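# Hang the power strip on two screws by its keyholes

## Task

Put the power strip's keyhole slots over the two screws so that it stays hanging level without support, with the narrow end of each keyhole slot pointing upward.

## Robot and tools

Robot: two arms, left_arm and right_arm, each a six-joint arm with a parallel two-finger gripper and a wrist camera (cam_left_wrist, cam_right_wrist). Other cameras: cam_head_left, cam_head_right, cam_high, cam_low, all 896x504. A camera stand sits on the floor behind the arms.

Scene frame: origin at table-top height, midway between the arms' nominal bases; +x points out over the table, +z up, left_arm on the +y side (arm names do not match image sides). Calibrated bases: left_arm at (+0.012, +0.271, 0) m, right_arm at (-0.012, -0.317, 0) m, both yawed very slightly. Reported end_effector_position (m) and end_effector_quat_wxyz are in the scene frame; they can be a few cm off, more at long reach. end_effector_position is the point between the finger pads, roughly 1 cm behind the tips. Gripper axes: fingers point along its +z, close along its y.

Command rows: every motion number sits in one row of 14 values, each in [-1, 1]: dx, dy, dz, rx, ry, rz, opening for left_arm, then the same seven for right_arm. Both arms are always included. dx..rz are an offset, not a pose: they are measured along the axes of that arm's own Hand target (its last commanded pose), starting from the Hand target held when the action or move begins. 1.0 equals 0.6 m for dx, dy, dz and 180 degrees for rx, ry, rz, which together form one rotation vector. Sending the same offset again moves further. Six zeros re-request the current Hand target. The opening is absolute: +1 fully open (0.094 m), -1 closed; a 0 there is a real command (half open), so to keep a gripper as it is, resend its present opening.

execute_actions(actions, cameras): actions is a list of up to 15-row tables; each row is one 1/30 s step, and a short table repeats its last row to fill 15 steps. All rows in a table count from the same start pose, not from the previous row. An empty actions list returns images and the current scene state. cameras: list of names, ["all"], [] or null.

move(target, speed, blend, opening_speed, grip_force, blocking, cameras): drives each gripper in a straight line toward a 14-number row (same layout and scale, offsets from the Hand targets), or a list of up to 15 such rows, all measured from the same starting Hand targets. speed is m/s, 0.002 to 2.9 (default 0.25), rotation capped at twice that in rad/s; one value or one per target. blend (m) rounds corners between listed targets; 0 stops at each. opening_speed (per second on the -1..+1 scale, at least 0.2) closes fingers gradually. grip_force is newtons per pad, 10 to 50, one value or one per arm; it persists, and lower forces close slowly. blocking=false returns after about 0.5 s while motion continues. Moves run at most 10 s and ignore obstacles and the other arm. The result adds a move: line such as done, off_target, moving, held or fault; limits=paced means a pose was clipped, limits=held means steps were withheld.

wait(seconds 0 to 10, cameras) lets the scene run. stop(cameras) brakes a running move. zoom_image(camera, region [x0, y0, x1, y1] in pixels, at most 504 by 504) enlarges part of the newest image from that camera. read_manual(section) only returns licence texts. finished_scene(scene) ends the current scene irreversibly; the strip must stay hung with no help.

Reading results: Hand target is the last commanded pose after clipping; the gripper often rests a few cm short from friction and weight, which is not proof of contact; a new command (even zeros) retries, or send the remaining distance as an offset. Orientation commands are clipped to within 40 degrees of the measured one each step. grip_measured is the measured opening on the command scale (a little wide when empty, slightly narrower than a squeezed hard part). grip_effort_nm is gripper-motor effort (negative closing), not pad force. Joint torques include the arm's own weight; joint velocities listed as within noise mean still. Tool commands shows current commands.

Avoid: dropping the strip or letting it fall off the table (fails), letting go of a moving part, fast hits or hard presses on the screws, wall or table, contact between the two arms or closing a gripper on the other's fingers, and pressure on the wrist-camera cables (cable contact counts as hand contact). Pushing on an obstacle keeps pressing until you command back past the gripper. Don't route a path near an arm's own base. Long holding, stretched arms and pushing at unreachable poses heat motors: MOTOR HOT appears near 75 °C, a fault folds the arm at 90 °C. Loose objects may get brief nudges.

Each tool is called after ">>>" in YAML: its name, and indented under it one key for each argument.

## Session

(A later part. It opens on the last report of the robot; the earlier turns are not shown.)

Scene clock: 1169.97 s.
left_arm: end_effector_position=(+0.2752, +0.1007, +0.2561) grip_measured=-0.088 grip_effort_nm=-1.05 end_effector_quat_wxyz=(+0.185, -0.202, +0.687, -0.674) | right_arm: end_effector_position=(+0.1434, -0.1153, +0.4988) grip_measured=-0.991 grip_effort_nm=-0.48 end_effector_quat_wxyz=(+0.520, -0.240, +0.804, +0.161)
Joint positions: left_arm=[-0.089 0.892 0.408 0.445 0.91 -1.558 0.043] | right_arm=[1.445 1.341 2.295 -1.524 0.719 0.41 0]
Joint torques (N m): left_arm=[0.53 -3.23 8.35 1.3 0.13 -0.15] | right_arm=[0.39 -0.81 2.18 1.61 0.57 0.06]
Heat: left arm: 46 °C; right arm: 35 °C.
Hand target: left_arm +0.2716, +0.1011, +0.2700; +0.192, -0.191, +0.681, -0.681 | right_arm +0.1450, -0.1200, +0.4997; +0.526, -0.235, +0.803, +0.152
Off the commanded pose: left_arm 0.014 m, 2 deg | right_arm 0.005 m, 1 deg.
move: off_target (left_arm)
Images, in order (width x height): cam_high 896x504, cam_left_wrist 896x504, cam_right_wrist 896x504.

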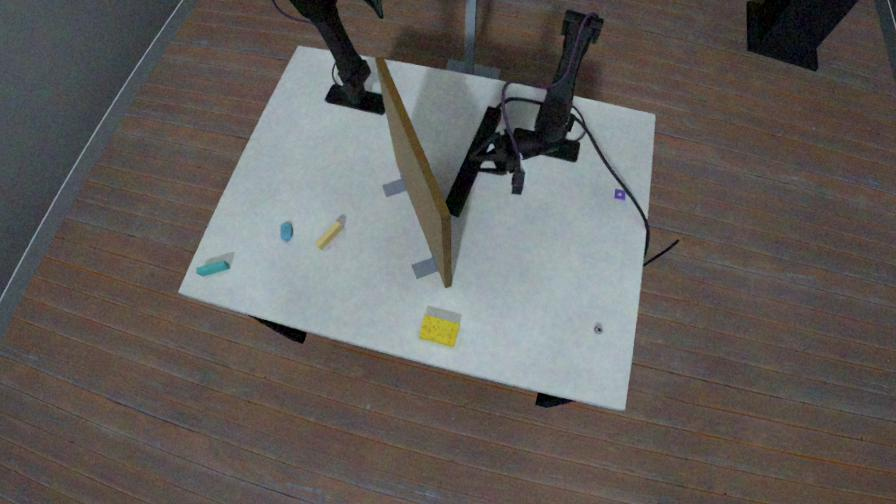

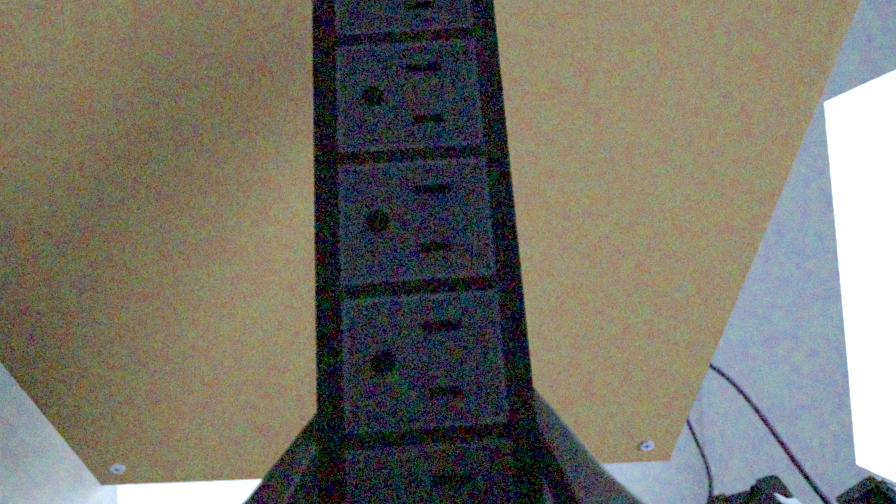

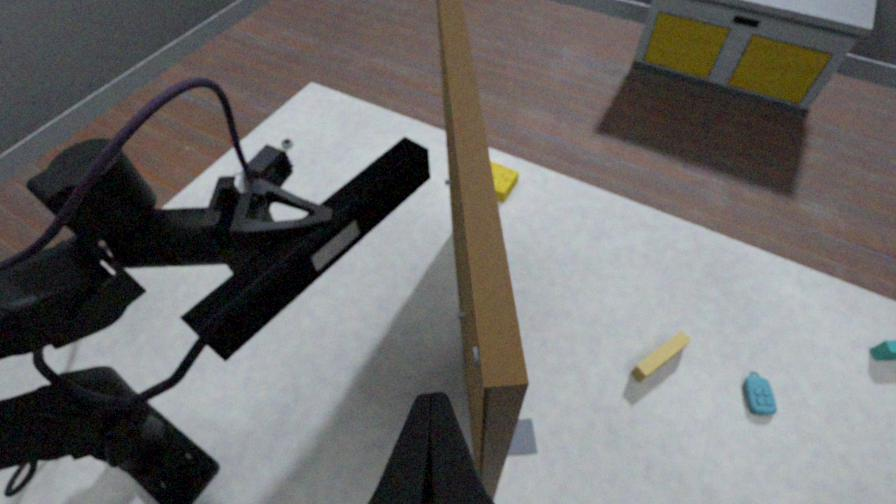

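>>> wait:
  seconds: 0.1
  cameras: ["cam_low","cam_head_left","cam_head_right","cam_high"]

>>> zoom_image:
  camera: "cam_low"
  region: [440, 90, 760, 330]

>>> zoom_image:
  camera: "cam_high"
  region: [420, 0, 720, 290]

Scene clock: 1183.03 s.
left_arm: end_effector_position=(+0.2752, +0.1007, +0.2561) grip_measured=-0.088 grip_effort_nm=-1.05 end_effector_quat_wxyz=(+0.185, -0.201, +0.687, -0.674) | right_arm: end_effector_position=(+0.1434, -0.1153, +0.4988) grip_measured=-0.991 grip_effort_nm=-0.47 end_effector_quat_wxyz=(+0.520, -0.240, +0.804, +0.161)
Joint positions: left_arm=[-0.089 0.892 0.408 0.445 0.911 -1.558 0.043] | right_arm=[1.445 1.341 2.295 -1.524 0.719 0.41 0]
Joint torques (N m): left_arm=[0.57 -3.17 8.35 1.28 0.11 -0.15] | right_arm=[0.34 -0.8 2.21 1.61 0.61 0.05]
Heat: left arm: 46 °C; right arm: 35 °C.
Hand target: left_arm +0.2715, +0.1010, +0.2700; +0.191, -0.191, +0.681, -0.681 | right_arm +0.1450, -0.1200, +0.4997; +0.526, -0.235, +0.803, +0.152
Tool commands: left_gripper/opening=-0.4 right_gripper/opening=-1.0
Off the commanded pose: left_arm 0.014 m, 2 deg | right_arm 0.005 m, 1 deg.
wait: 0.10 s; at rest from the start
Images, in order (width x height): cam_head_left 896x504, cam_head_right 896x504, cam_high 896x504, cam_low 896x504.

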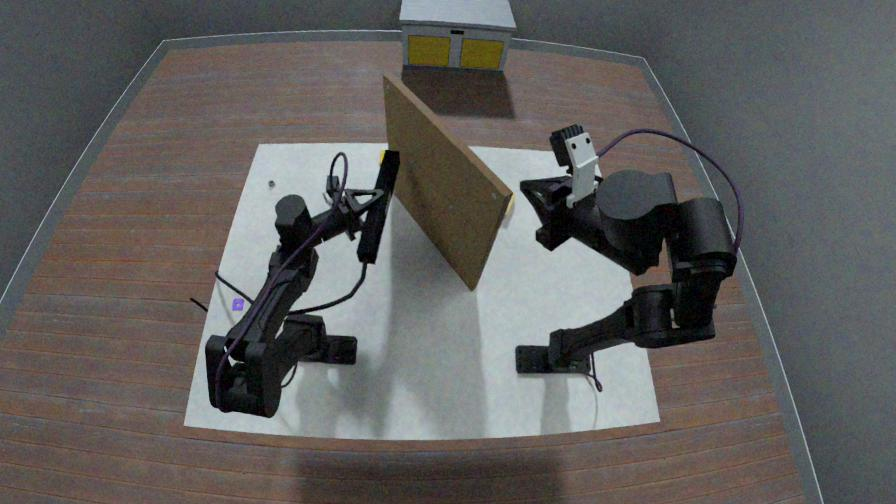

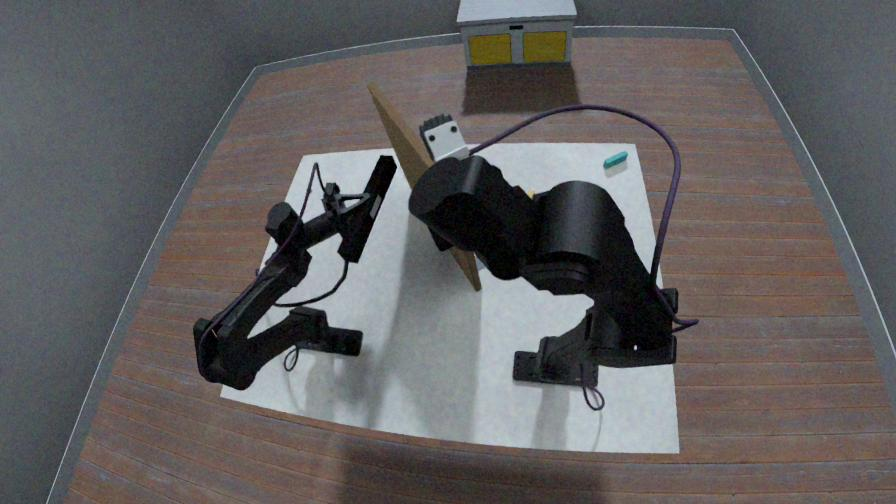

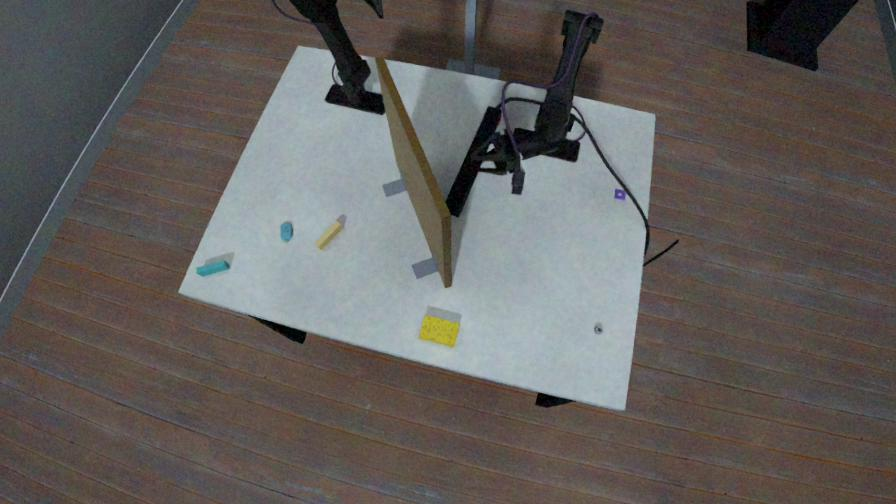

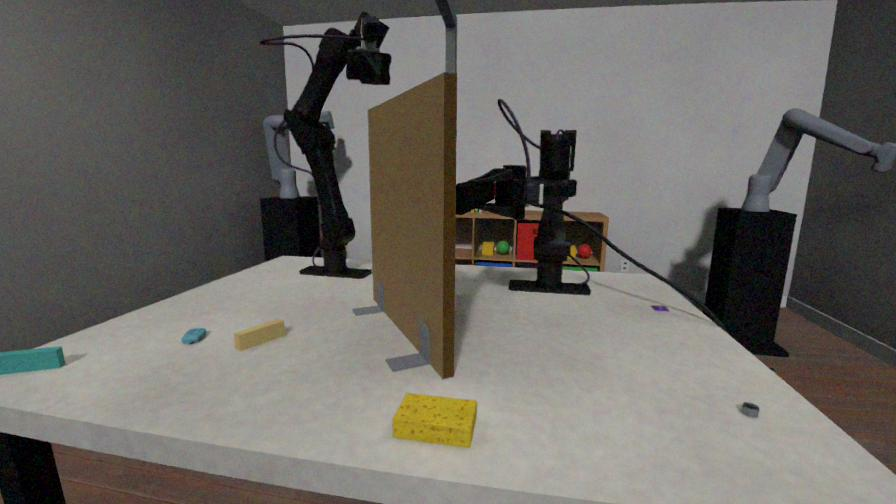

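Scaled by 1.575.

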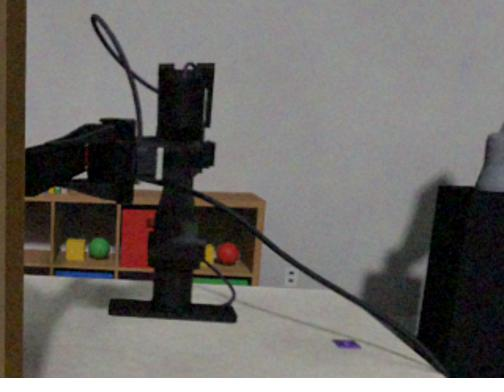

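Scaled by 1.680.

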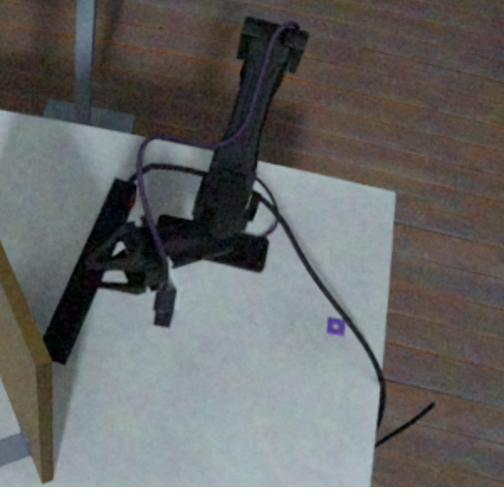

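>>> wait:
  seconds: 0.1
  cameras: ["cam_right_wrist"]

>>> zoom_image:
  camera: "cam_right_wrist"
  region: [0, 252, 448, 504]

>>> wait:
  seconds: 0.1
  cameras: ["cam_head_left","cam_head_right"]

>>> zoom_image:
  camera: "cam_head_left"
  region: [180, 130, 430, 430]

>>> zoom_image:
  camera: "cam_head_right"
  region: [180, 130, 430, 400]

Scene clock: 1220.53 s.
left_arm: end_effector_position=(+0.2752, +0.1007, +0.2561) grip_measured=-0.088 grip_effort_nm=-1.05 end_effector_quat_wxyz=(+0.185, -0.201, +0.687, -0.674) | right_arm: end_effector_position=(+0.1434, -0.1153, +0.4988) grip_measured=-0.991 grip_effort_nm=-0.48 end_effector_quat_wxyz=(+0.520, -0.240, +0.804, +0.161)
Joint positions: left_arm=[-0.089 0.892 0.408 0.445 0.911 -1.558 0.043] | right_arm=[1.445 1.341 2.295 -1.524 0.719 0.41 0]
Joint torques (N m): left_arm=[0.61 -3.19 8.4 1.28 0.11 -0.13] | right_arm=[0.46 -0.66 2.14 1.62 0.57 0.06]
Heat: left arm: 46 °C; right arm: 36 °C.
Hand target: left_arm +0.2715, +0.1010, +0.2700; +0.191, -0.191, +0.681, -0.681 | right_arm +0.1450, -0.1200, +0.4997; +0.526, -0.235, +0.803, +0.152
Tool commands: left_gripper/opening=-0.4 right_gripper/opening=-1.0
Off the commanded pose: left_arm 0.014 m, 2 deg | right_arm 0.005 m, 1 deg.
wait: 0.10 s; at rest from the start
Images, in order (width x height): cam_right_wrist 896x504.

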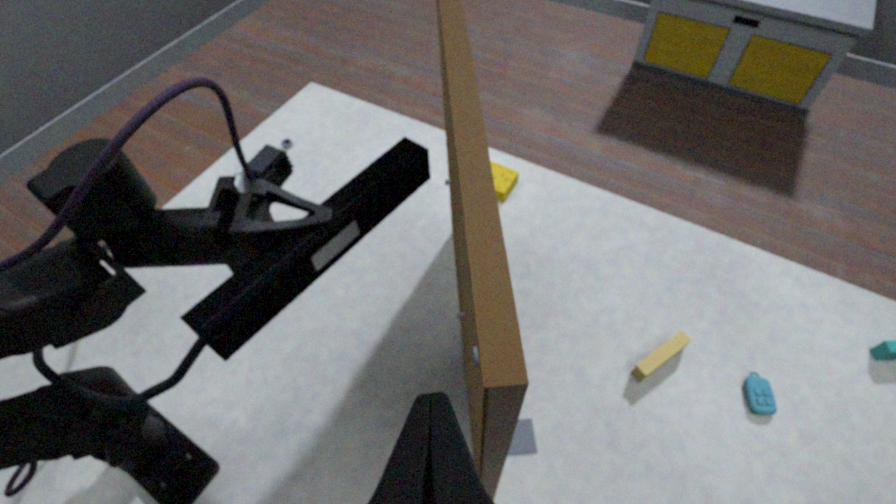

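Scaled by 1.125.

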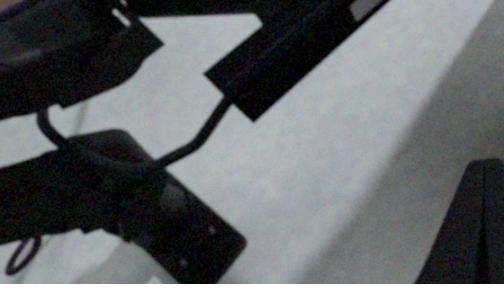

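Scene clock: 1220.63 s.
left_arm: end_effector_position=(+0.2752, +0.1007, +0.2561) grip_measured=-0.088 grip_effort_nm=-1.05 end_effector_quat_wxyz=(+0.185, -0.201, +0.687, -0.674) | right_arm: end_effector_position=(+0.1434, -0.1153, +0.4988) grip_measured=-0.991 grip_effort_nm=-0.48 end_effector_quat_wxyz=(+0.520, -0.240, +0.804, +0.161)
Joint positions: left_arm=[-0.089 0.892 0.408 0.445 0.911 -1.558 0.043] | right_arm=[1.445 1.341 2.295 -1.524 0.719 0.41 0]
Joint torques (N m): left_arm=[0.58 -3.15 8.43 1.28 0.12 -0.16] | right_arm=[0.36 -0.85 2.1 1.61 0.59 0.04]
Heat: left arm: 46 °C; right arm: 36 °C.
Hand target: left_arm +0.2715, +0.1010, +0.2700; +0.191, -0.191, +0.681, -0.681 | right_arm +0.1450, -0.1200, +0.4997; +0.526, -0.235, +0.803, +0.152
Tool commands: left_gripper/opening=-0.4 right_gripper/opening=-1.0
Off the commanded pose: left_arm 0.014 m, 2 deg | right_arm 0.005 m, 1 deg.
wait: 0.10 s; no rest
Images, in order (width x height): cam_head_left 896x504, cam_head_right 896x504.

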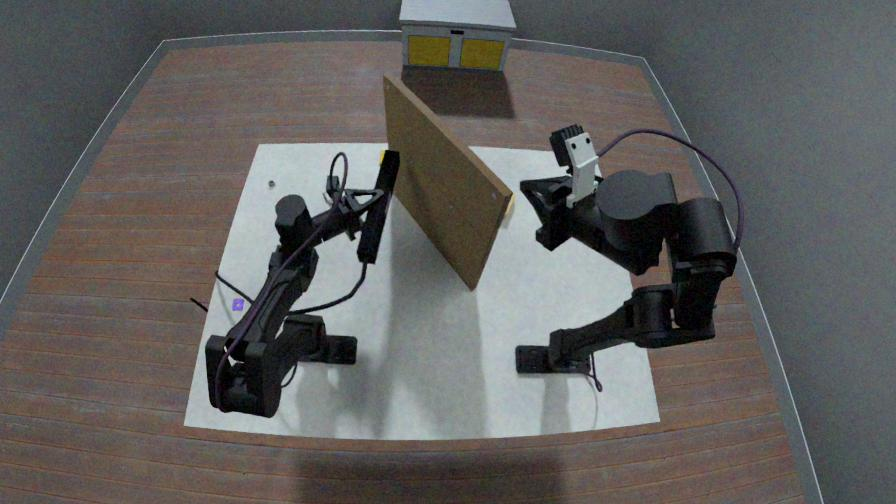

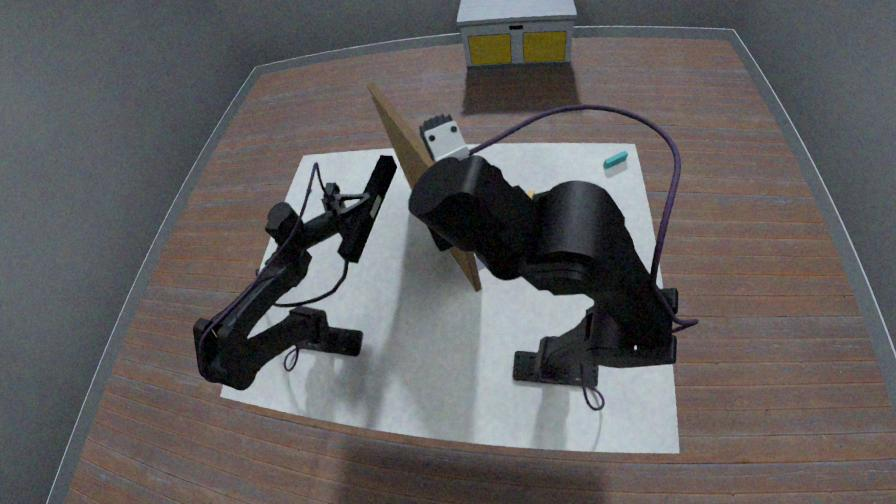

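Scaled by 1.680.

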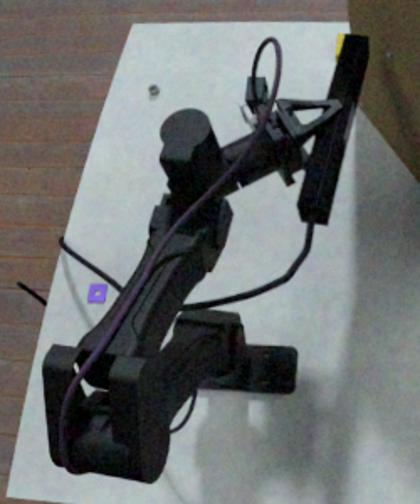

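Scaled by 1.867.

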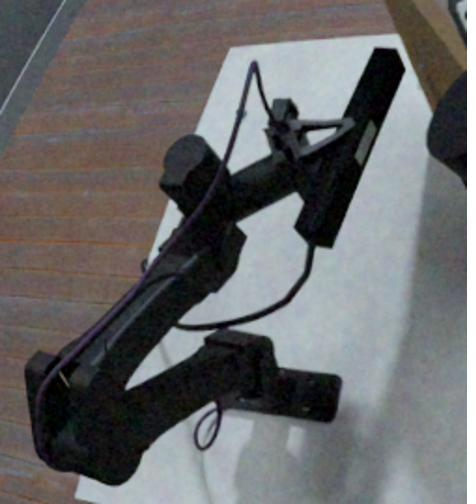

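>>> move:
  target: [0,-0.03,0.13,0,0,0,-0.4,0,0,0,0,0,0,-1]
  speed: 0.05
  cameras: ["cam_left_wrist","cam_right_wrist"]

Scene clock: 1232.33 s.
left_arm: end_effector_position=(+0.3098, +0.0505, +0.2433) grip_measured=-0.088 grip_effort_nm=-1.05 end_effector_quat_wxyz=(+0.172, -0.238, +0.705, -0.646) | right_arm: end_effector_position=(+0.1434, -0.1153, +0.4988) grip_measured=-0.991 grip_effort_nm=-0.48 end_effector_quat_wxyz=(+0.520, -0.240, +0.804, +0.161)
Joint positions: left_arm=[-0.331 1.113 0.535 0.445 0.632 -1.558 0.043] | right_arm=[1.445 1.341 2.295 -1.524 0.719 0.41 0]
Joint torques (N m): left_arm=[-2 -2.22 12.71 2.24 0.18 -0.17] | right_arm=[0.35 -0.62 2.18 1.58 0.58 0.05]
Heat: left arm: 46 °C; right arm: 36 °C.
Hand target: left_arm +0.3122, +0.0345, +0.2880; +0.191, -0.191, +0.681, -0.681 | right_arm +0.1450, -0.1200, +0.4997; +0.526, -0.235, +0.803, +0.152
Off the commanded pose: left_arm 0.048 m, 8 deg | right_arm 0.005 m, 1 deg.
move: off_target (left_arm)
Images, in order (width x height): cam_left_wrist 896x504, cam_right_wrist 896x504.

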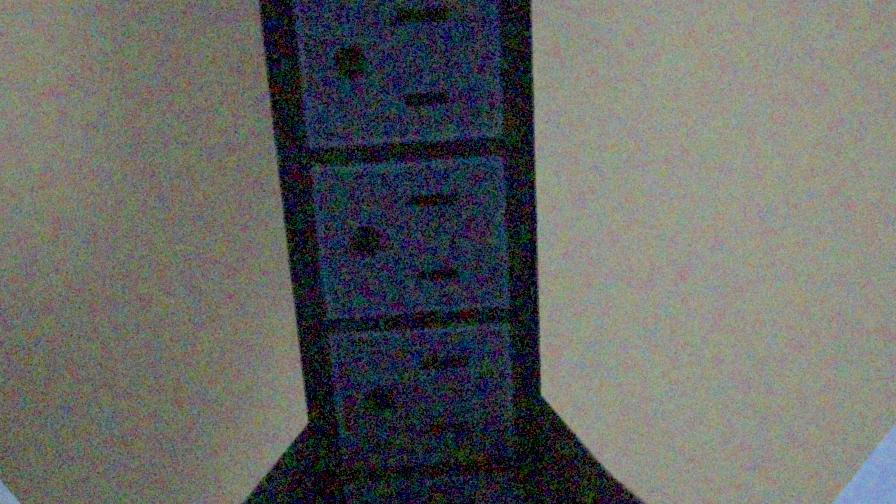

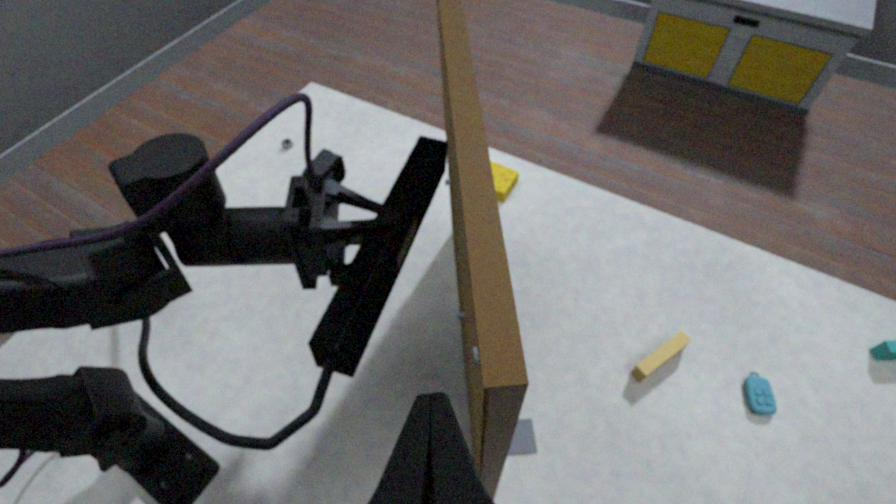

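>>> move:
  target: [0,-0.01,0.07,0,0,0,-0.4,0,0,0,0,0,0,-1]
  speed: 0.05
  cameras: ["cam_left_wrist","cam_right_wrist"]

Scene clock: 1237.30 s.
left_arm: end_effector_position=(+0.3265, +0.0165, +0.2406) grip_measured=-0.088 grip_effort_nm=-1.05 end_effector_quat_wxyz=(+0.161, -0.239, +0.717, -0.635) | right_arm: end_effector_position=(+0.1434, -0.1153, +0.4988) grip_measured=-0.991 grip_effort_nm=-0.47 end_effector_quat_wxyz=(+0.520, -0.240, +0.804, +0.161)
Joint positions: left_arm=[-0.432 1.253 0.641 0.445 0.544 -1.558 0.043] | right_arm=[1.445 1.341 2.295 -1.524 0.719 0.41 0]
Joint torques (N m): left_arm=[-1.72 -2.89 13.07 2.61 0.07 -0.15] | right_arm=[0.4 -0.77 2.1 1.62 0.52 0.03]
Heat: left arm: 46 °C; right arm: 36 °C.
Hand target: left_arm +0.3341, -0.0014, +0.2940; +0.191, -0.191, +0.681, -0.681 | right_arm +0.1450, -0.1200, +0.4997; +0.526, -0.235, +0.803, +0.152
Off the commanded pose: left_arm 0.057 m, 9 deg | right_arm 0.005 m, 1 deg.
move: off_target (left_arm)
Images, in order (width x height): cam_left_wrist 896x504, cam_right_wrist 896x504.

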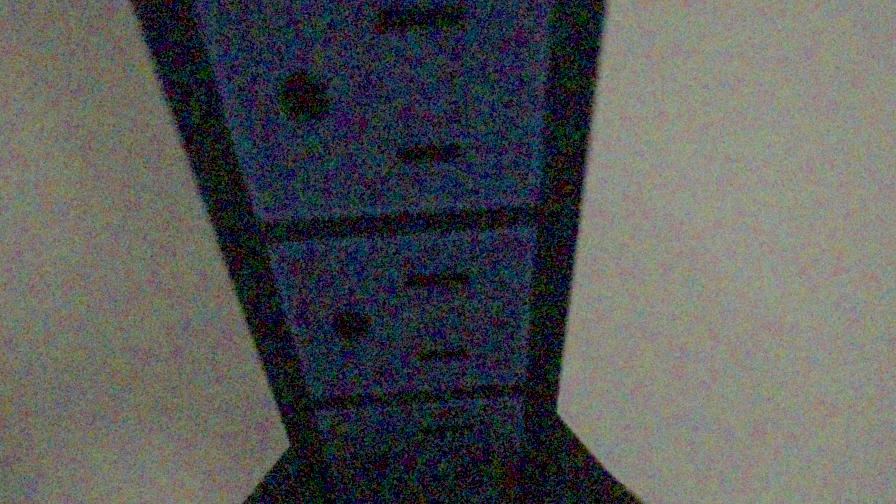

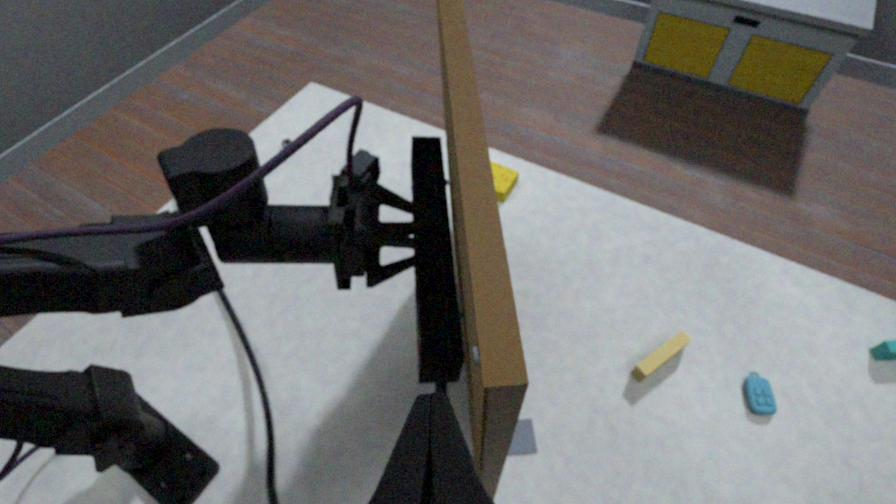

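>>> move:
  target: [0,-0.01,-0.11,0,0,0,-0.4,0,0,0,0,0,0,-1]
  speed: 0.05
  cameras: ["cam_left_wrist","cam_right_wrist"]

Scene clock: 1246.30 s.
left_arm: end_effector_position=(+0.3078, +0.0538, +0.2914) grip_measured=-0.088 grip_effort_nm=-1.05 end_effector_quat_wxyz=(+0.194, -0.198, +0.685, -0.674) | right_arm: end_effector_position=(+0.1434, -0.1153, +0.4988) grip_measured=-0.991 grip_effort_nm=-0.48 end_effector_quat_wxyz=(+0.520, -0.240, +0.804, +0.161)
Joint positions: left_arm=[-0.3 1.07 0.613 0.435 0.691 -1.557 0.043] | right_arm=[1.445 1.341 2.295 -1.524 0.719 0.41 0]
Joint velocities: left_arm=[0.007 -0.051 -0.007 -0.022 -0.007 0.022 0.001] | right_arm=[within noise]
Joint torques (N m): left_arm=[0.47 -5.07 7.08 1.32 0.24 -0.16] | right_arm=[0.38 -0.64 2.33 1.61 0.57 0.06]
Heat: left arm: 46 °C; right arm: 36 °C.
Hand target: left_arm +0.2997, +0.0550, +0.3000; +0.192, -0.191, +0.681, -0.681 | right_arm +0.1450, -0.1200, +0.4997; +0.526, -0.235, +0.803, +0.152
Off the commanded pose: left_arm 0.012 m, 1 deg | right_arm 0.005 m, 1 deg.
move: off_target (left_arm)
Images, in order (width x height): cam_left_wrist 896x504, cam_right_wrist 896x504.

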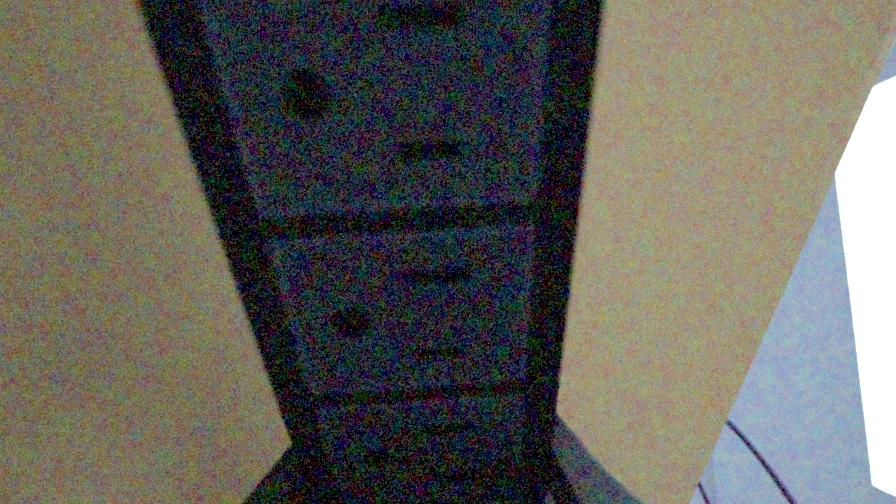

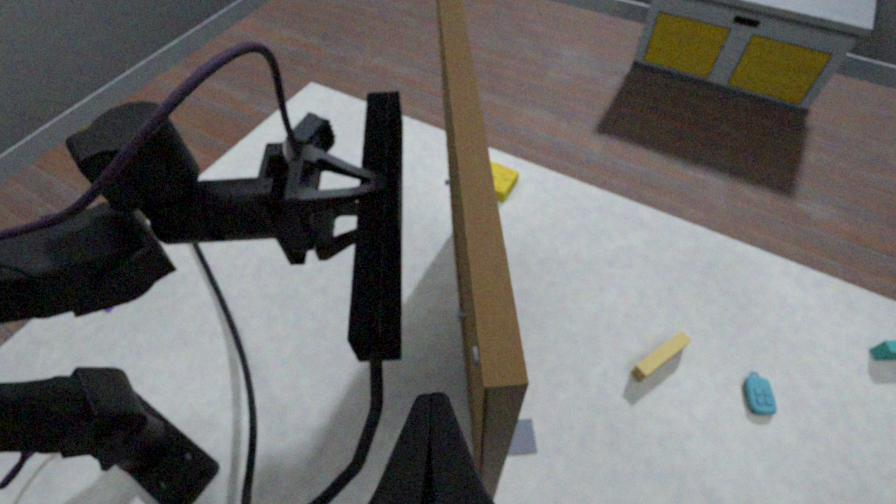

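>>> move:
  target: [0.011,0.027,0.01,0,0,0,-0.4,0,0,0,0,0,0,-1]
  speed: 0.05
  cameras: ["cam_right_wrist","cam_low"]

>>> zoom_image:
  camera: "cam_right_wrist"
  region: [320, 60, 560, 400]

Scene clock: 1263.13 s.
left_arm: end_effector_position=(+0.3003, +0.0487, +0.2647) grip_measured=-0.088 grip_effort_nm=-1.05 end_effector_quat_wxyz=(+0.174, -0.211, +0.698, -0.662) | right_arm: end_effector_position=(+0.1434, -0.1153, +0.4988) grip_measured=-0.991 grip_effort_nm=-0.48 end_effector_quat_wxyz=(+0.520, -0.240, +0.804, +0.161)
Joint positions: left_arm=[-0.328 1.07 0.555 0.434 0.674 -1.557 0.043] | right_arm=[1.445 1.341 2.295 -1.524 0.719 0.41 0]
Joint torques (N m): left_arm=[-0.61 -3.75 7.08 2.15 -0.11 -0.16] | right_arm=[0.4 -0.8 2.1 1.61 0.55 0.02]
Heat: left arm: 44 °C; right arm: 36 °C.
Hand target: left_arm +0.2972, +0.0464, +0.2837; +0.191, -0.192, +0.681, -0.681 | right_arm +0.1450, -0.1200, +0.4997; +0.526, -0.235, +0.803, +0.152
Off the commanded pose: left_arm 0.019 m, 4 deg | right_arm 0.005 m, 1 deg.
move: off_target (left_arm)
Images, in order (width x height): cam_low 896x504, cam_right_wrist 896x504.

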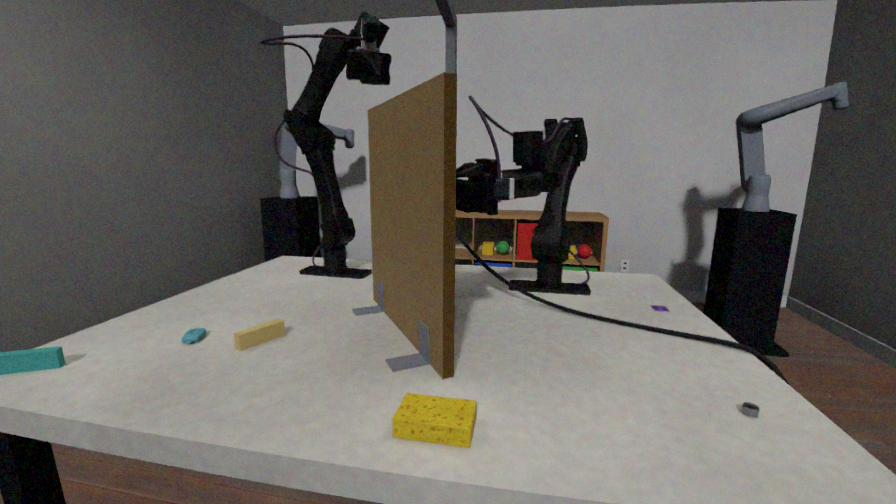

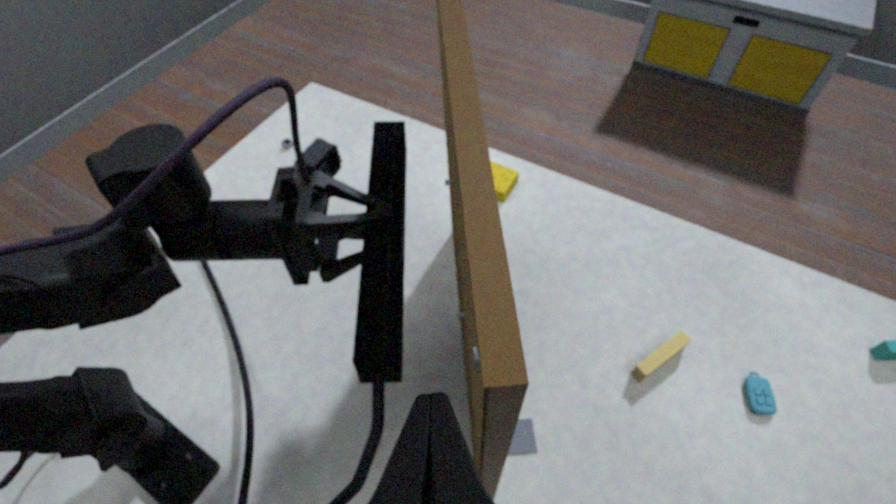

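Scaled by 1.482.

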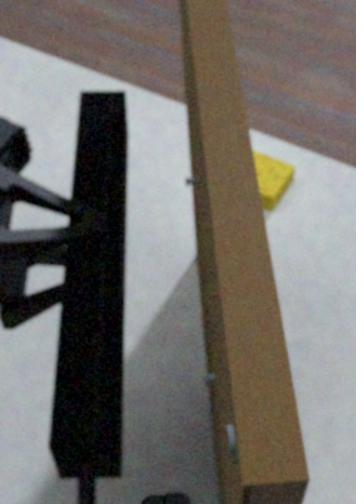

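>>> move:
  target: [0,0,0.072,0,0,0.015,-0.4,0,0,0,0,0,0,-1]
  speed: 0.06
  cameras: ["cam_right_wrist"]

>>> zoom_image:
  camera: "cam_right_wrist"
  region: [350, 100, 550, 400]

Scene clock: 1325.27 s.
left_arm: end_effector_position=(+0.3117, +0.0191, +0.2363) grip_measured=-0.088 grip_effort_nm=-1.05 end_effector_quat_wxyz=(+0.170, -0.214, +0.720, -0.638) | right_arm: end_effector_position=(+0.1434, -0.1153, +0.4988) grip_measured=-0.991 grip_effort_nm=-0.48 end_effector_quat_wxyz=(+0.520, -0.240, +0.804, +0.161)
Joint positions: left_arm=[-0.435 1.207 0.581 0.472 0.564 -1.516 0.043] | right_arm=[1.445 1.341 2.295 -1.524 0.719 0.41 0]
Joint torques (N m): left_arm=[-0.7 -3.37 11.55 2.6 -0.03 -0.11] | right_arm=[0.4 -0.81 2.28 1.61 0.56 0.06]
Heat: left arm: 45 °C; right arm: 36 °C.
Hand target: left_arm +0.3198, +0.0096, +0.2838; +0.208, -0.175, +0.685, -0.676 | right_arm +0.1450, -0.1200, +0.4997; +0.526, -0.235, +0.803, +0.152
Off the commanded pose: left_arm 0.049 m, 9 deg | right_arm 0.005 m, 1 deg.
move: off_target (left_arm)
Images, in order (width x height): cam_right_wrist 896x504.

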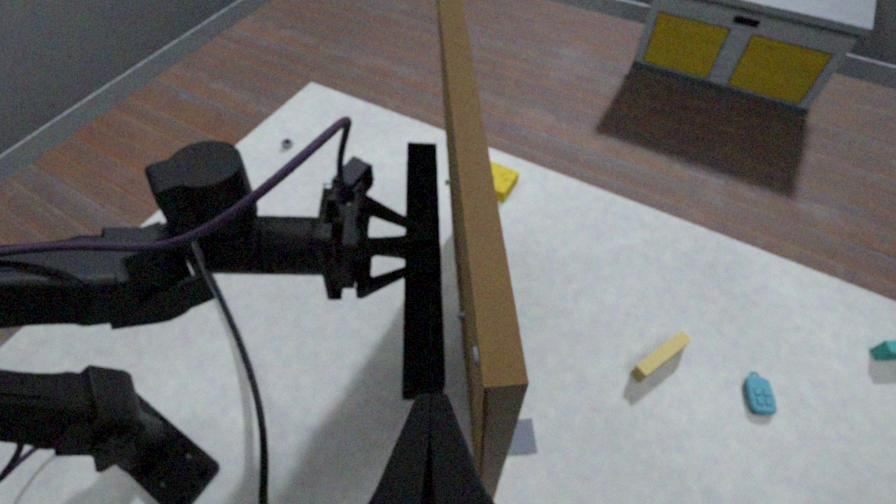

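Scaled by 1.680.

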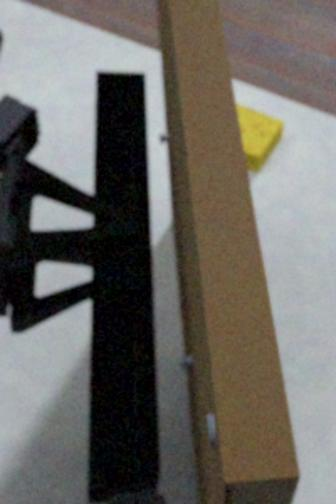

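>>> move:
  target: [0,-0.04,-0.01,0.045,0,0.008,-0.4,0,0,0,0,0,0,-1]
  speed: 0.06
  cameras: ["cam_right_wrist"]

>>> zoom_image:
  camera: "cam_right_wrist"
  region: [350, 100, 550, 400]

Scene clock: 1341.63 s.
left_arm: end_effector_position=(+0.3172, +0.0164, +0.2774) grip_measured=-0.088 grip_effort_nm=-1.05 end_effector_quat_wxyz=(+0.211, -0.175, +0.670, -0.689) | right_arm: end_effector_position=(+0.1434, -0.1153, +0.4988) grip_measured=-0.991 grip_effort_nm=-0.48 end_effector_quat_wxyz=(+0.520, -0.240, +0.804, +0.161)
Joint positions: left_arm=[-0.435 1.231 0.581 0.697 0.564 -1.555 0.043] | right_arm=[1.445 1.341 2.295 -1.524 0.719 0.41 0]
Joint torques (N m): left_arm=[0.02 -3.4 8.21 2.53 0.02 -0.37] | right_arm=[0.47 -0.7 2.17 1.59 0.57 0.04]
Heat: left arm: 46 °C; right arm: 36 °C.
Hand target: left_arm +0.3156, +0.0141, +0.3078; +0.228, -0.152, +0.638, -0.720 | right_arm +0.1450, -0.1200, +0.4997; +0.526, -0.235, +0.803, +0.152
Off the commanded pose: left_arm 0.030 m, 6 deg | right_arm 0.005 m, 1 deg.
move: off_target (left_arm)
Images, in order (width x height): cam_right_wrist 896x504.

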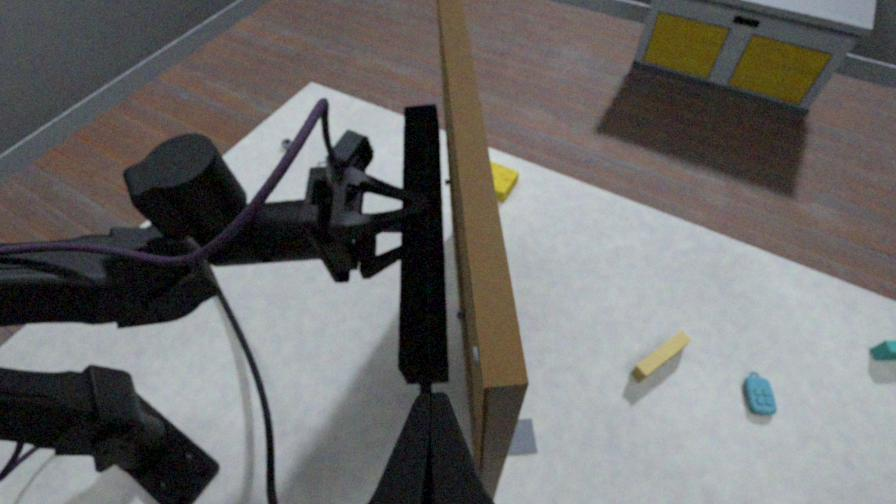

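Scaled by 1.680.

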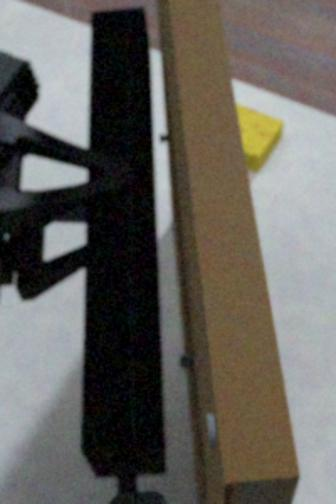

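>>> move:
  target: [0,0.035,0,-0.008,0,-0.012,-0.4,0,0,0,0,0,0,-1]
  speed: 0.06

Scene clock: 1346.50 s.
left_arm: end_effector_position=(+0.3207, +0.0146, +0.2672) grip_measured=-0.088 grip_effort_nm=-1.05 end_effector_quat_wxyz=(+0.204, -0.183, +0.669, -0.691) | right_arm: end_effector_position=(+0.1434, -0.1153, +0.4988) grip_measured=-0.991 grip_effort_nm=-0.48 end_effector_quat_wxyz=(+0.520, -0.240, +0.804, +0.161)
Joint positions: left_arm=[-0.435 1.271 0.564 0.751 0.564 -1.574 0.043] | right_arm=[1.445 1.341 2.295 -1.524 0.719 0.41 0]
Joint torques (N m): left_arm=[-0.14 -3.37 6.93 2.46 0.01 -0.39] | right_arm=[0.42 -0.8 2.25 1.63 0.57 0.03]
Heat: left arm: 45 °C; right arm: 36 °C.
Hand target: left_arm +0.3184, +0.0123, +0.2870; +0.212, -0.166, +0.644, -0.716 | right_arm +0.1450, -0.1200, +0.4997; +0.526, -0.235, +0.803, +0.152
Off the commanded pose: left_arm 0.020 m, 5 deg | right_arm 0.005 m, 1 deg.
move: off_target (left_arm)

>>> move:
  target: [0.006,0.01,0.05,0,0,-0.003,-0.4,0,0,0,0,0,0,-1]
  speed: 0.06
  cameras: ["cam_right_wrist"]

>>> zoom_image:
  camera: "cam_right_wrist"
  region: [350, 100, 550, 400]

Scene clock: 1355.37 s.
left_arm: end_effector_position=(+0.3236, +0.0109, +0.2668) grip_measured=-0.088 grip_effort_nm=-1.05 end_effector_quat_wxyz=(+0.207, -0.177, +0.664, -0.696) | right_arm: end_effector_position=(+0.1434, -0.1153, +0.4988) grip_measured=-0.991 grip_effort_nm=-0.48 end_effector_quat_wxyz=(+0.520, -0.240, +0.804, +0.161)
Joint positions: left_arm=[-0.442 1.306 0.564 0.808 0.562 -1.577 0.043] | right_arm=[1.445 1.341 2.295 -1.524 0.719 0.41 0]
Joint torques (N m): left_arm=[-5.01 0.69 11.75 2.22 -0.78 -0.4] | right_arm=[0.46 -0.81 2.1 1.61 0.56 0.04]
Heat: left arm: 45 °C; right arm: 36 °C.
Hand target: left_arm +0.3313, -0.0156, +0.2844; +0.209, -0.170, +0.643, -0.717 | right_arm +0.1450, -0.1200, +0.4997; +0.526, -0.235, +0.803, +0.152
Off the commanded pose: left_arm 0.033 m, 3 deg | right_arm 0.005 m, 1 deg.
move: off_target (left_arm)
Images, in order (width x height): cam_right_wrist 896x504.

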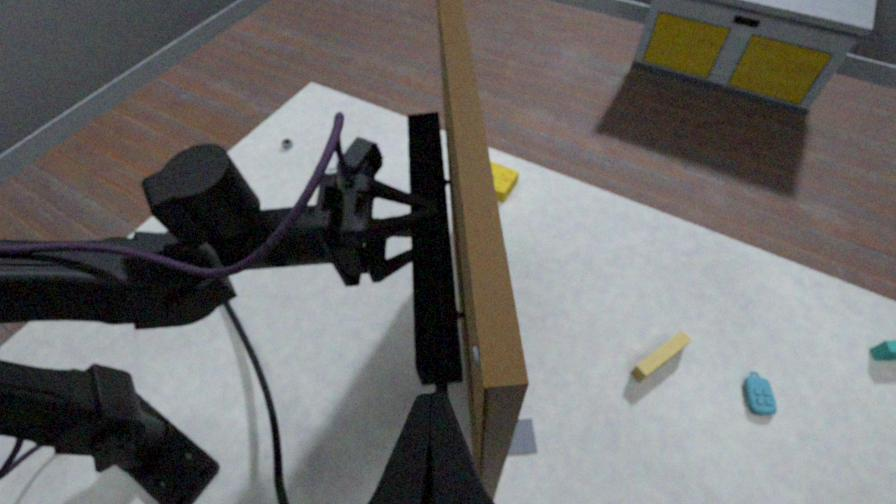

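Scaled by 1.680.

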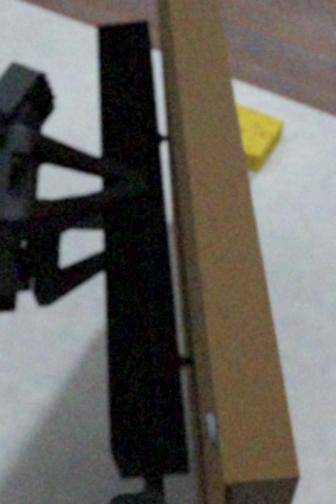

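>>> move:
  target:
    - [-0.003,0.0,-0.06,0,0,0,-0.4,0,0,0,0,0,0,-1]
    - [-0.005,0.03,-0.06,0,0,0,-0.4,0,0,0,0,0,0,-1]
  speed: 0.06

Scene clock: 1372.23 s.
left_arm: end_effector_position=(+0.3180, +0.0147, +0.2391) grip_measured=-0.088 grip_effort_nm=-1.05 end_effector_quat_wxyz=(+0.195, -0.190, +0.671, -0.690) | right_arm: end_effector_position=(+0.1434, -0.1153, +0.4988) grip_measured=-0.991 grip_effort_nm=-0.48 end_effector_quat_wxyz=(+0.520, -0.240, +0.804, +0.161)
Joint positions: left_arm=[-0.438 1.331 0.488 0.875 0.564 -1.588 0.043] | right_arm=[1.445 1.341 2.295 -1.524 0.719 0.41 0]
Joint torques (N m): left_arm=[0.61 -3.64 6.57 2.53 0.1 -0.33] | right_arm=[0.51 -0.77 2.18 1.62 0.59 0.05]
Heat: left arm: 46 °C; right arm: 36 °C.
Hand target: left_arm +0.3169, +0.0151, +0.2624; +0.209, -0.169, +0.643, -0.717 | right_arm +0.1450, -0.1200, +0.4997; +0.526, -0.235, +0.803, +0.152
Off the commanded pose: left_arm 0.023 m, 5 deg | right_arm 0.005 m, 1 deg.
move: off_target (left_arm)

>>> move:
  target:
    - [-0.01,-0.02,-0.01,0,0,0,-0.4,0,0,0,0,0,0,-1]
    - [-0.01,-0.015,0.045,0,0,0,-0.4,0,0,0,0,0,0,-1]
  speed: 0.06
  cameras: ["cam_right_wrist"]

>>> zoom_image:
  camera: "cam_right_wrist"
  region: [350, 100, 550, 400]

Scene clock: 1381.93 s.
left_arm: end_effector_position=(+0.3228, +0.0109, +0.2385) grip_measured=-0.088 grip_effort_nm=-1.05 end_effector_quat_wxyz=(+0.187, -0.187, +0.673, -0.691) | right_arm: end_effector_position=(+0.1434, -0.1153, +0.4988) grip_measured=-0.991 grip_effort_nm=-0.48 end_effector_quat_wxyz=(+0.520, -0.240, +0.804, +0.161)
Joint positions: left_arm=[-0.434 1.366 0.512 0.884 0.584 -1.595 0.043] | right_arm=[1.445 1.341 2.295 -1.524 0.719 0.41 0]
Joint torques (N m): left_arm=[-2.1 -2.02 12.85 2.06 -0.53 -0.29] | right_arm=[0.39 -0.7 2.26 1.6 0.55 0.02]
Heat: left arm: 46 °C; right arm: 36 °C.
Hand target: left_arm +0.3351, -0.0040, +0.2747; +0.209, -0.170, +0.643, -0.717 | right_arm +0.1450, -0.1200, +0.4997; +0.526, -0.235, +0.803, +0.152
Off the commanded pose: left_arm 0.041 m, 6 deg | right_arm 0.005 m, 1 deg.
move: off_target (left_arm)
Images, in order (width x height): cam_right_wrist 896x504.

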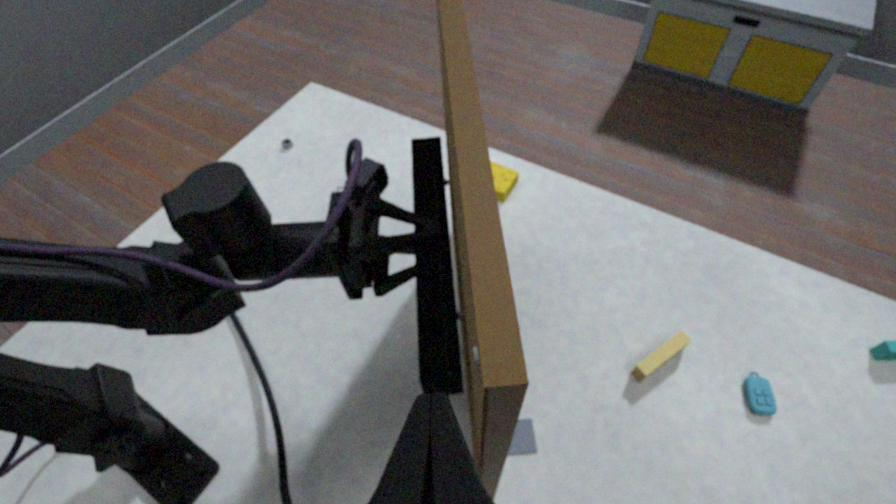

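Scaled by 1.680.

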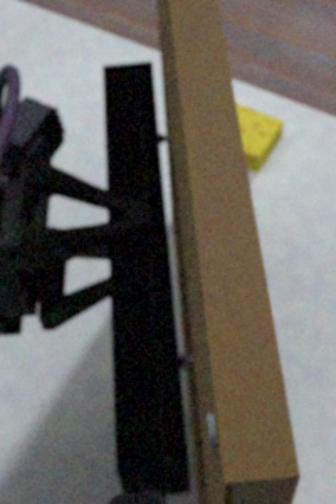

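>>> move:
  target:
    - [0,-0.04,-0.06,0,0,0,-0.4,0,0,0,0,0,0,-1]
    - [0,0,-0.045,0,0,0,-0.4,0,0,0,0,0,0,-1]
    - [0,0,0,0,0,0,-0.4,0,0,0,0,0,0,-1]
  speed: 0.08
  blend: 0.01

Scene clock: 1390.83 s.
left_arm: end_effector_position=(+0.3238, +0.0119, +0.2334) grip_measured=-0.088 grip_effort_nm=-1.05 end_effector_quat_wxyz=(+0.181, -0.195, +0.677, -0.686) | right_arm: end_effector_position=(+0.1434, -0.1153, +0.4988) grip_measured=-0.991 grip_effort_nm=-0.48 end_effector_quat_wxyz=(+0.520, -0.240, +0.804, +0.161)
Joint positions: left_arm=[-0.431 1.366 0.512 0.862 0.583 -1.597 0.043] | right_arm=[1.445 1.341 2.295 -1.524 0.719 0.41 0]
Joint torques (N m): left_arm=[-2.33 -2.3 12.68 2.29 -0.49 -0.25] | right_arm=[0.38 -0.72 2.21 1.58 0.56 0.02]
Heat: left arm: 46 °C; right arm: 37 °C.
Hand target: left_arm +0.3351, -0.0040, +0.2747; +0.209, -0.170, +0.643, -0.717 | right_arm +0.1450, -0.1200, +0.4997; +0.526, -0.235, +0.803, +0.152
Off the commanded pose: left_arm 0.046 m, 7 deg | right_arm 0.005 m, 1 deg.
move: off_target (left_arm)

>>> move:
  target:
    - [0,-0.05,-0.06,0,0,0,-0.4,0,0,0,0,0,0,-1]
    - [0,-0.02,-0.045,0,0,0,-0.4,0,0,0,0,0,0,-1]
    - [0,-0.02,0,0,0,0,-0.4,0,0,0,0,0,0,-1]
  speed: 0.08
  blend: 0.01

Scene clock: 1396.40 s.
left_arm: end_effector_position=(+0.3222, +0.0105, +0.2465) grip_measured=-0.088 grip_effort_nm=-1.05 end_effector_quat_wxyz=(+0.183, -0.189, +0.674, -0.690) | right_arm: end_effector_position=(+0.1434, -0.1153, +0.4988) grip_measured=-0.991 grip_effort_nm=-0.47 end_effector_quat_wxyz=(+0.520, -0.240, +0.804, +0.161)
Joint positions: left_arm=[-0.435 1.337 0.535 0.826 0.584 -1.598 0.043] | right_arm=[1.445 1.341 2.295 -1.524 0.719 0.41 0]
Joint torques (N m): left_arm=[-1.87 -2.48 13.09 2.03 -0.48 -0.24] | right_arm=[0.55 -0.75 2.11 1.6 0.57 0.05]
Heat: left arm: 46 °C; right arm: 37 °C.
Hand target: left_arm +0.3341, -0.0030, +0.2866; +0.209, -0.169, +0.643, -0.717 | right_arm +0.1450, -0.1200, +0.4997; +0.526, -0.235, +0.803, +0.152
Off the commanded pose: left_arm 0.044 m, 6 deg | right_arm 0.005 m, 1 deg.
move: off_target (left_arm)

>>> move:
  target:
    - [0,-0.03,-0.06,0,0,0.005,-0.4,0,0,0,0,0,0,-1]
    - [0,0.007,-0.045,0,0,0.005,-0.4,0,0,0,0,0,0,-1]
    - [0,0.007,0,0,0,0.005,-0.4,0,0,0,0,0,0,-1]
  speed: 0.08
  blend: 0.01
  cameras: ["cam_right_wrist"]

>>> zoom_image:
  camera: "cam_right_wrist"
  region: [350, 100, 550, 400]

Scene clock: 1403.83 s.
left_arm: end_effector_position=(+0.3243, +0.0121, +0.2424) grip_measured=-0.088 grip_effort_nm=-1.05 end_effector_quat_wxyz=(+0.182, -0.194, +0.677, -0.686) | right_arm: end_effector_position=(+0.1434, -0.1153, +0.4988) grip_measured=-0.991 grip_effort_nm=-0.48 end_effector_quat_wxyz=(+0.520, -0.240, +0.804, +0.161)
Joint positions: left_arm=[-0.429 1.342 0.535 0.816 0.585 -1.596 0.043] | right_arm=[1.445 1.341 2.295 -1.524 0.719 0.41 0]
Joint torques (N m): left_arm=[-2.44 -2.07 12.34 2.35 -0.49 -0.08] | right_arm=[0.44 -0.75 2.19 1.61 0.55 0.03]
Heat: left arm: 46 °C; right arm: 37 °C.
Hand target: left_arm +0.3345, -0.0033, +0.2824; +0.215, -0.164, +0.644, -0.715 | right_arm +0.1450, -0.1200, +0.4997; +0.526, -0.235, +0.803, +0.152
Off the commanded pose: left_arm 0.044 m, 7 deg | right_arm 0.005 m, 1 deg.
move: off_target (left_arm)
Images, in order (width x height): cam_right_wrist 896x504.

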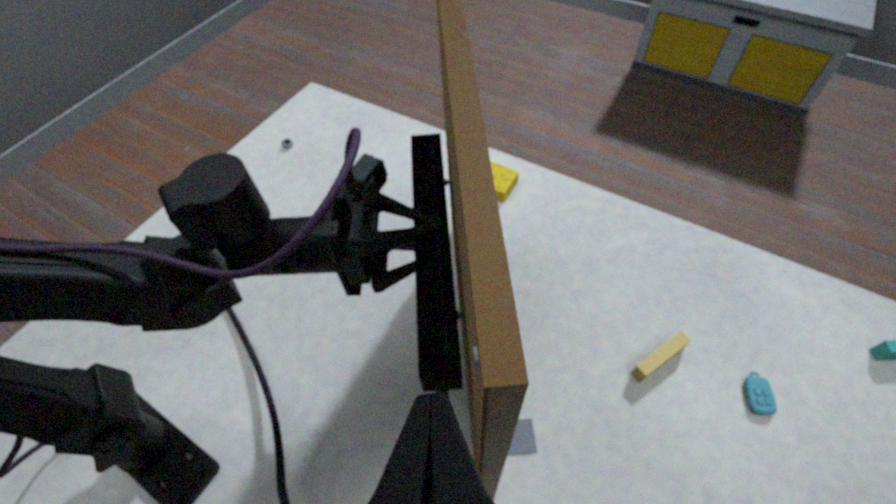

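Scaled by 1.680.

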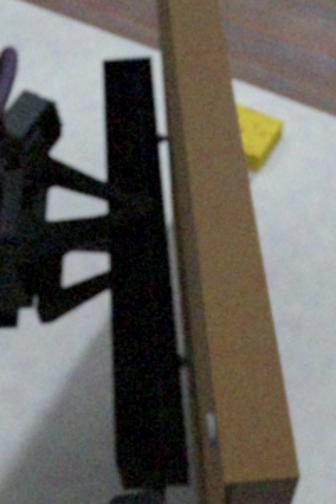

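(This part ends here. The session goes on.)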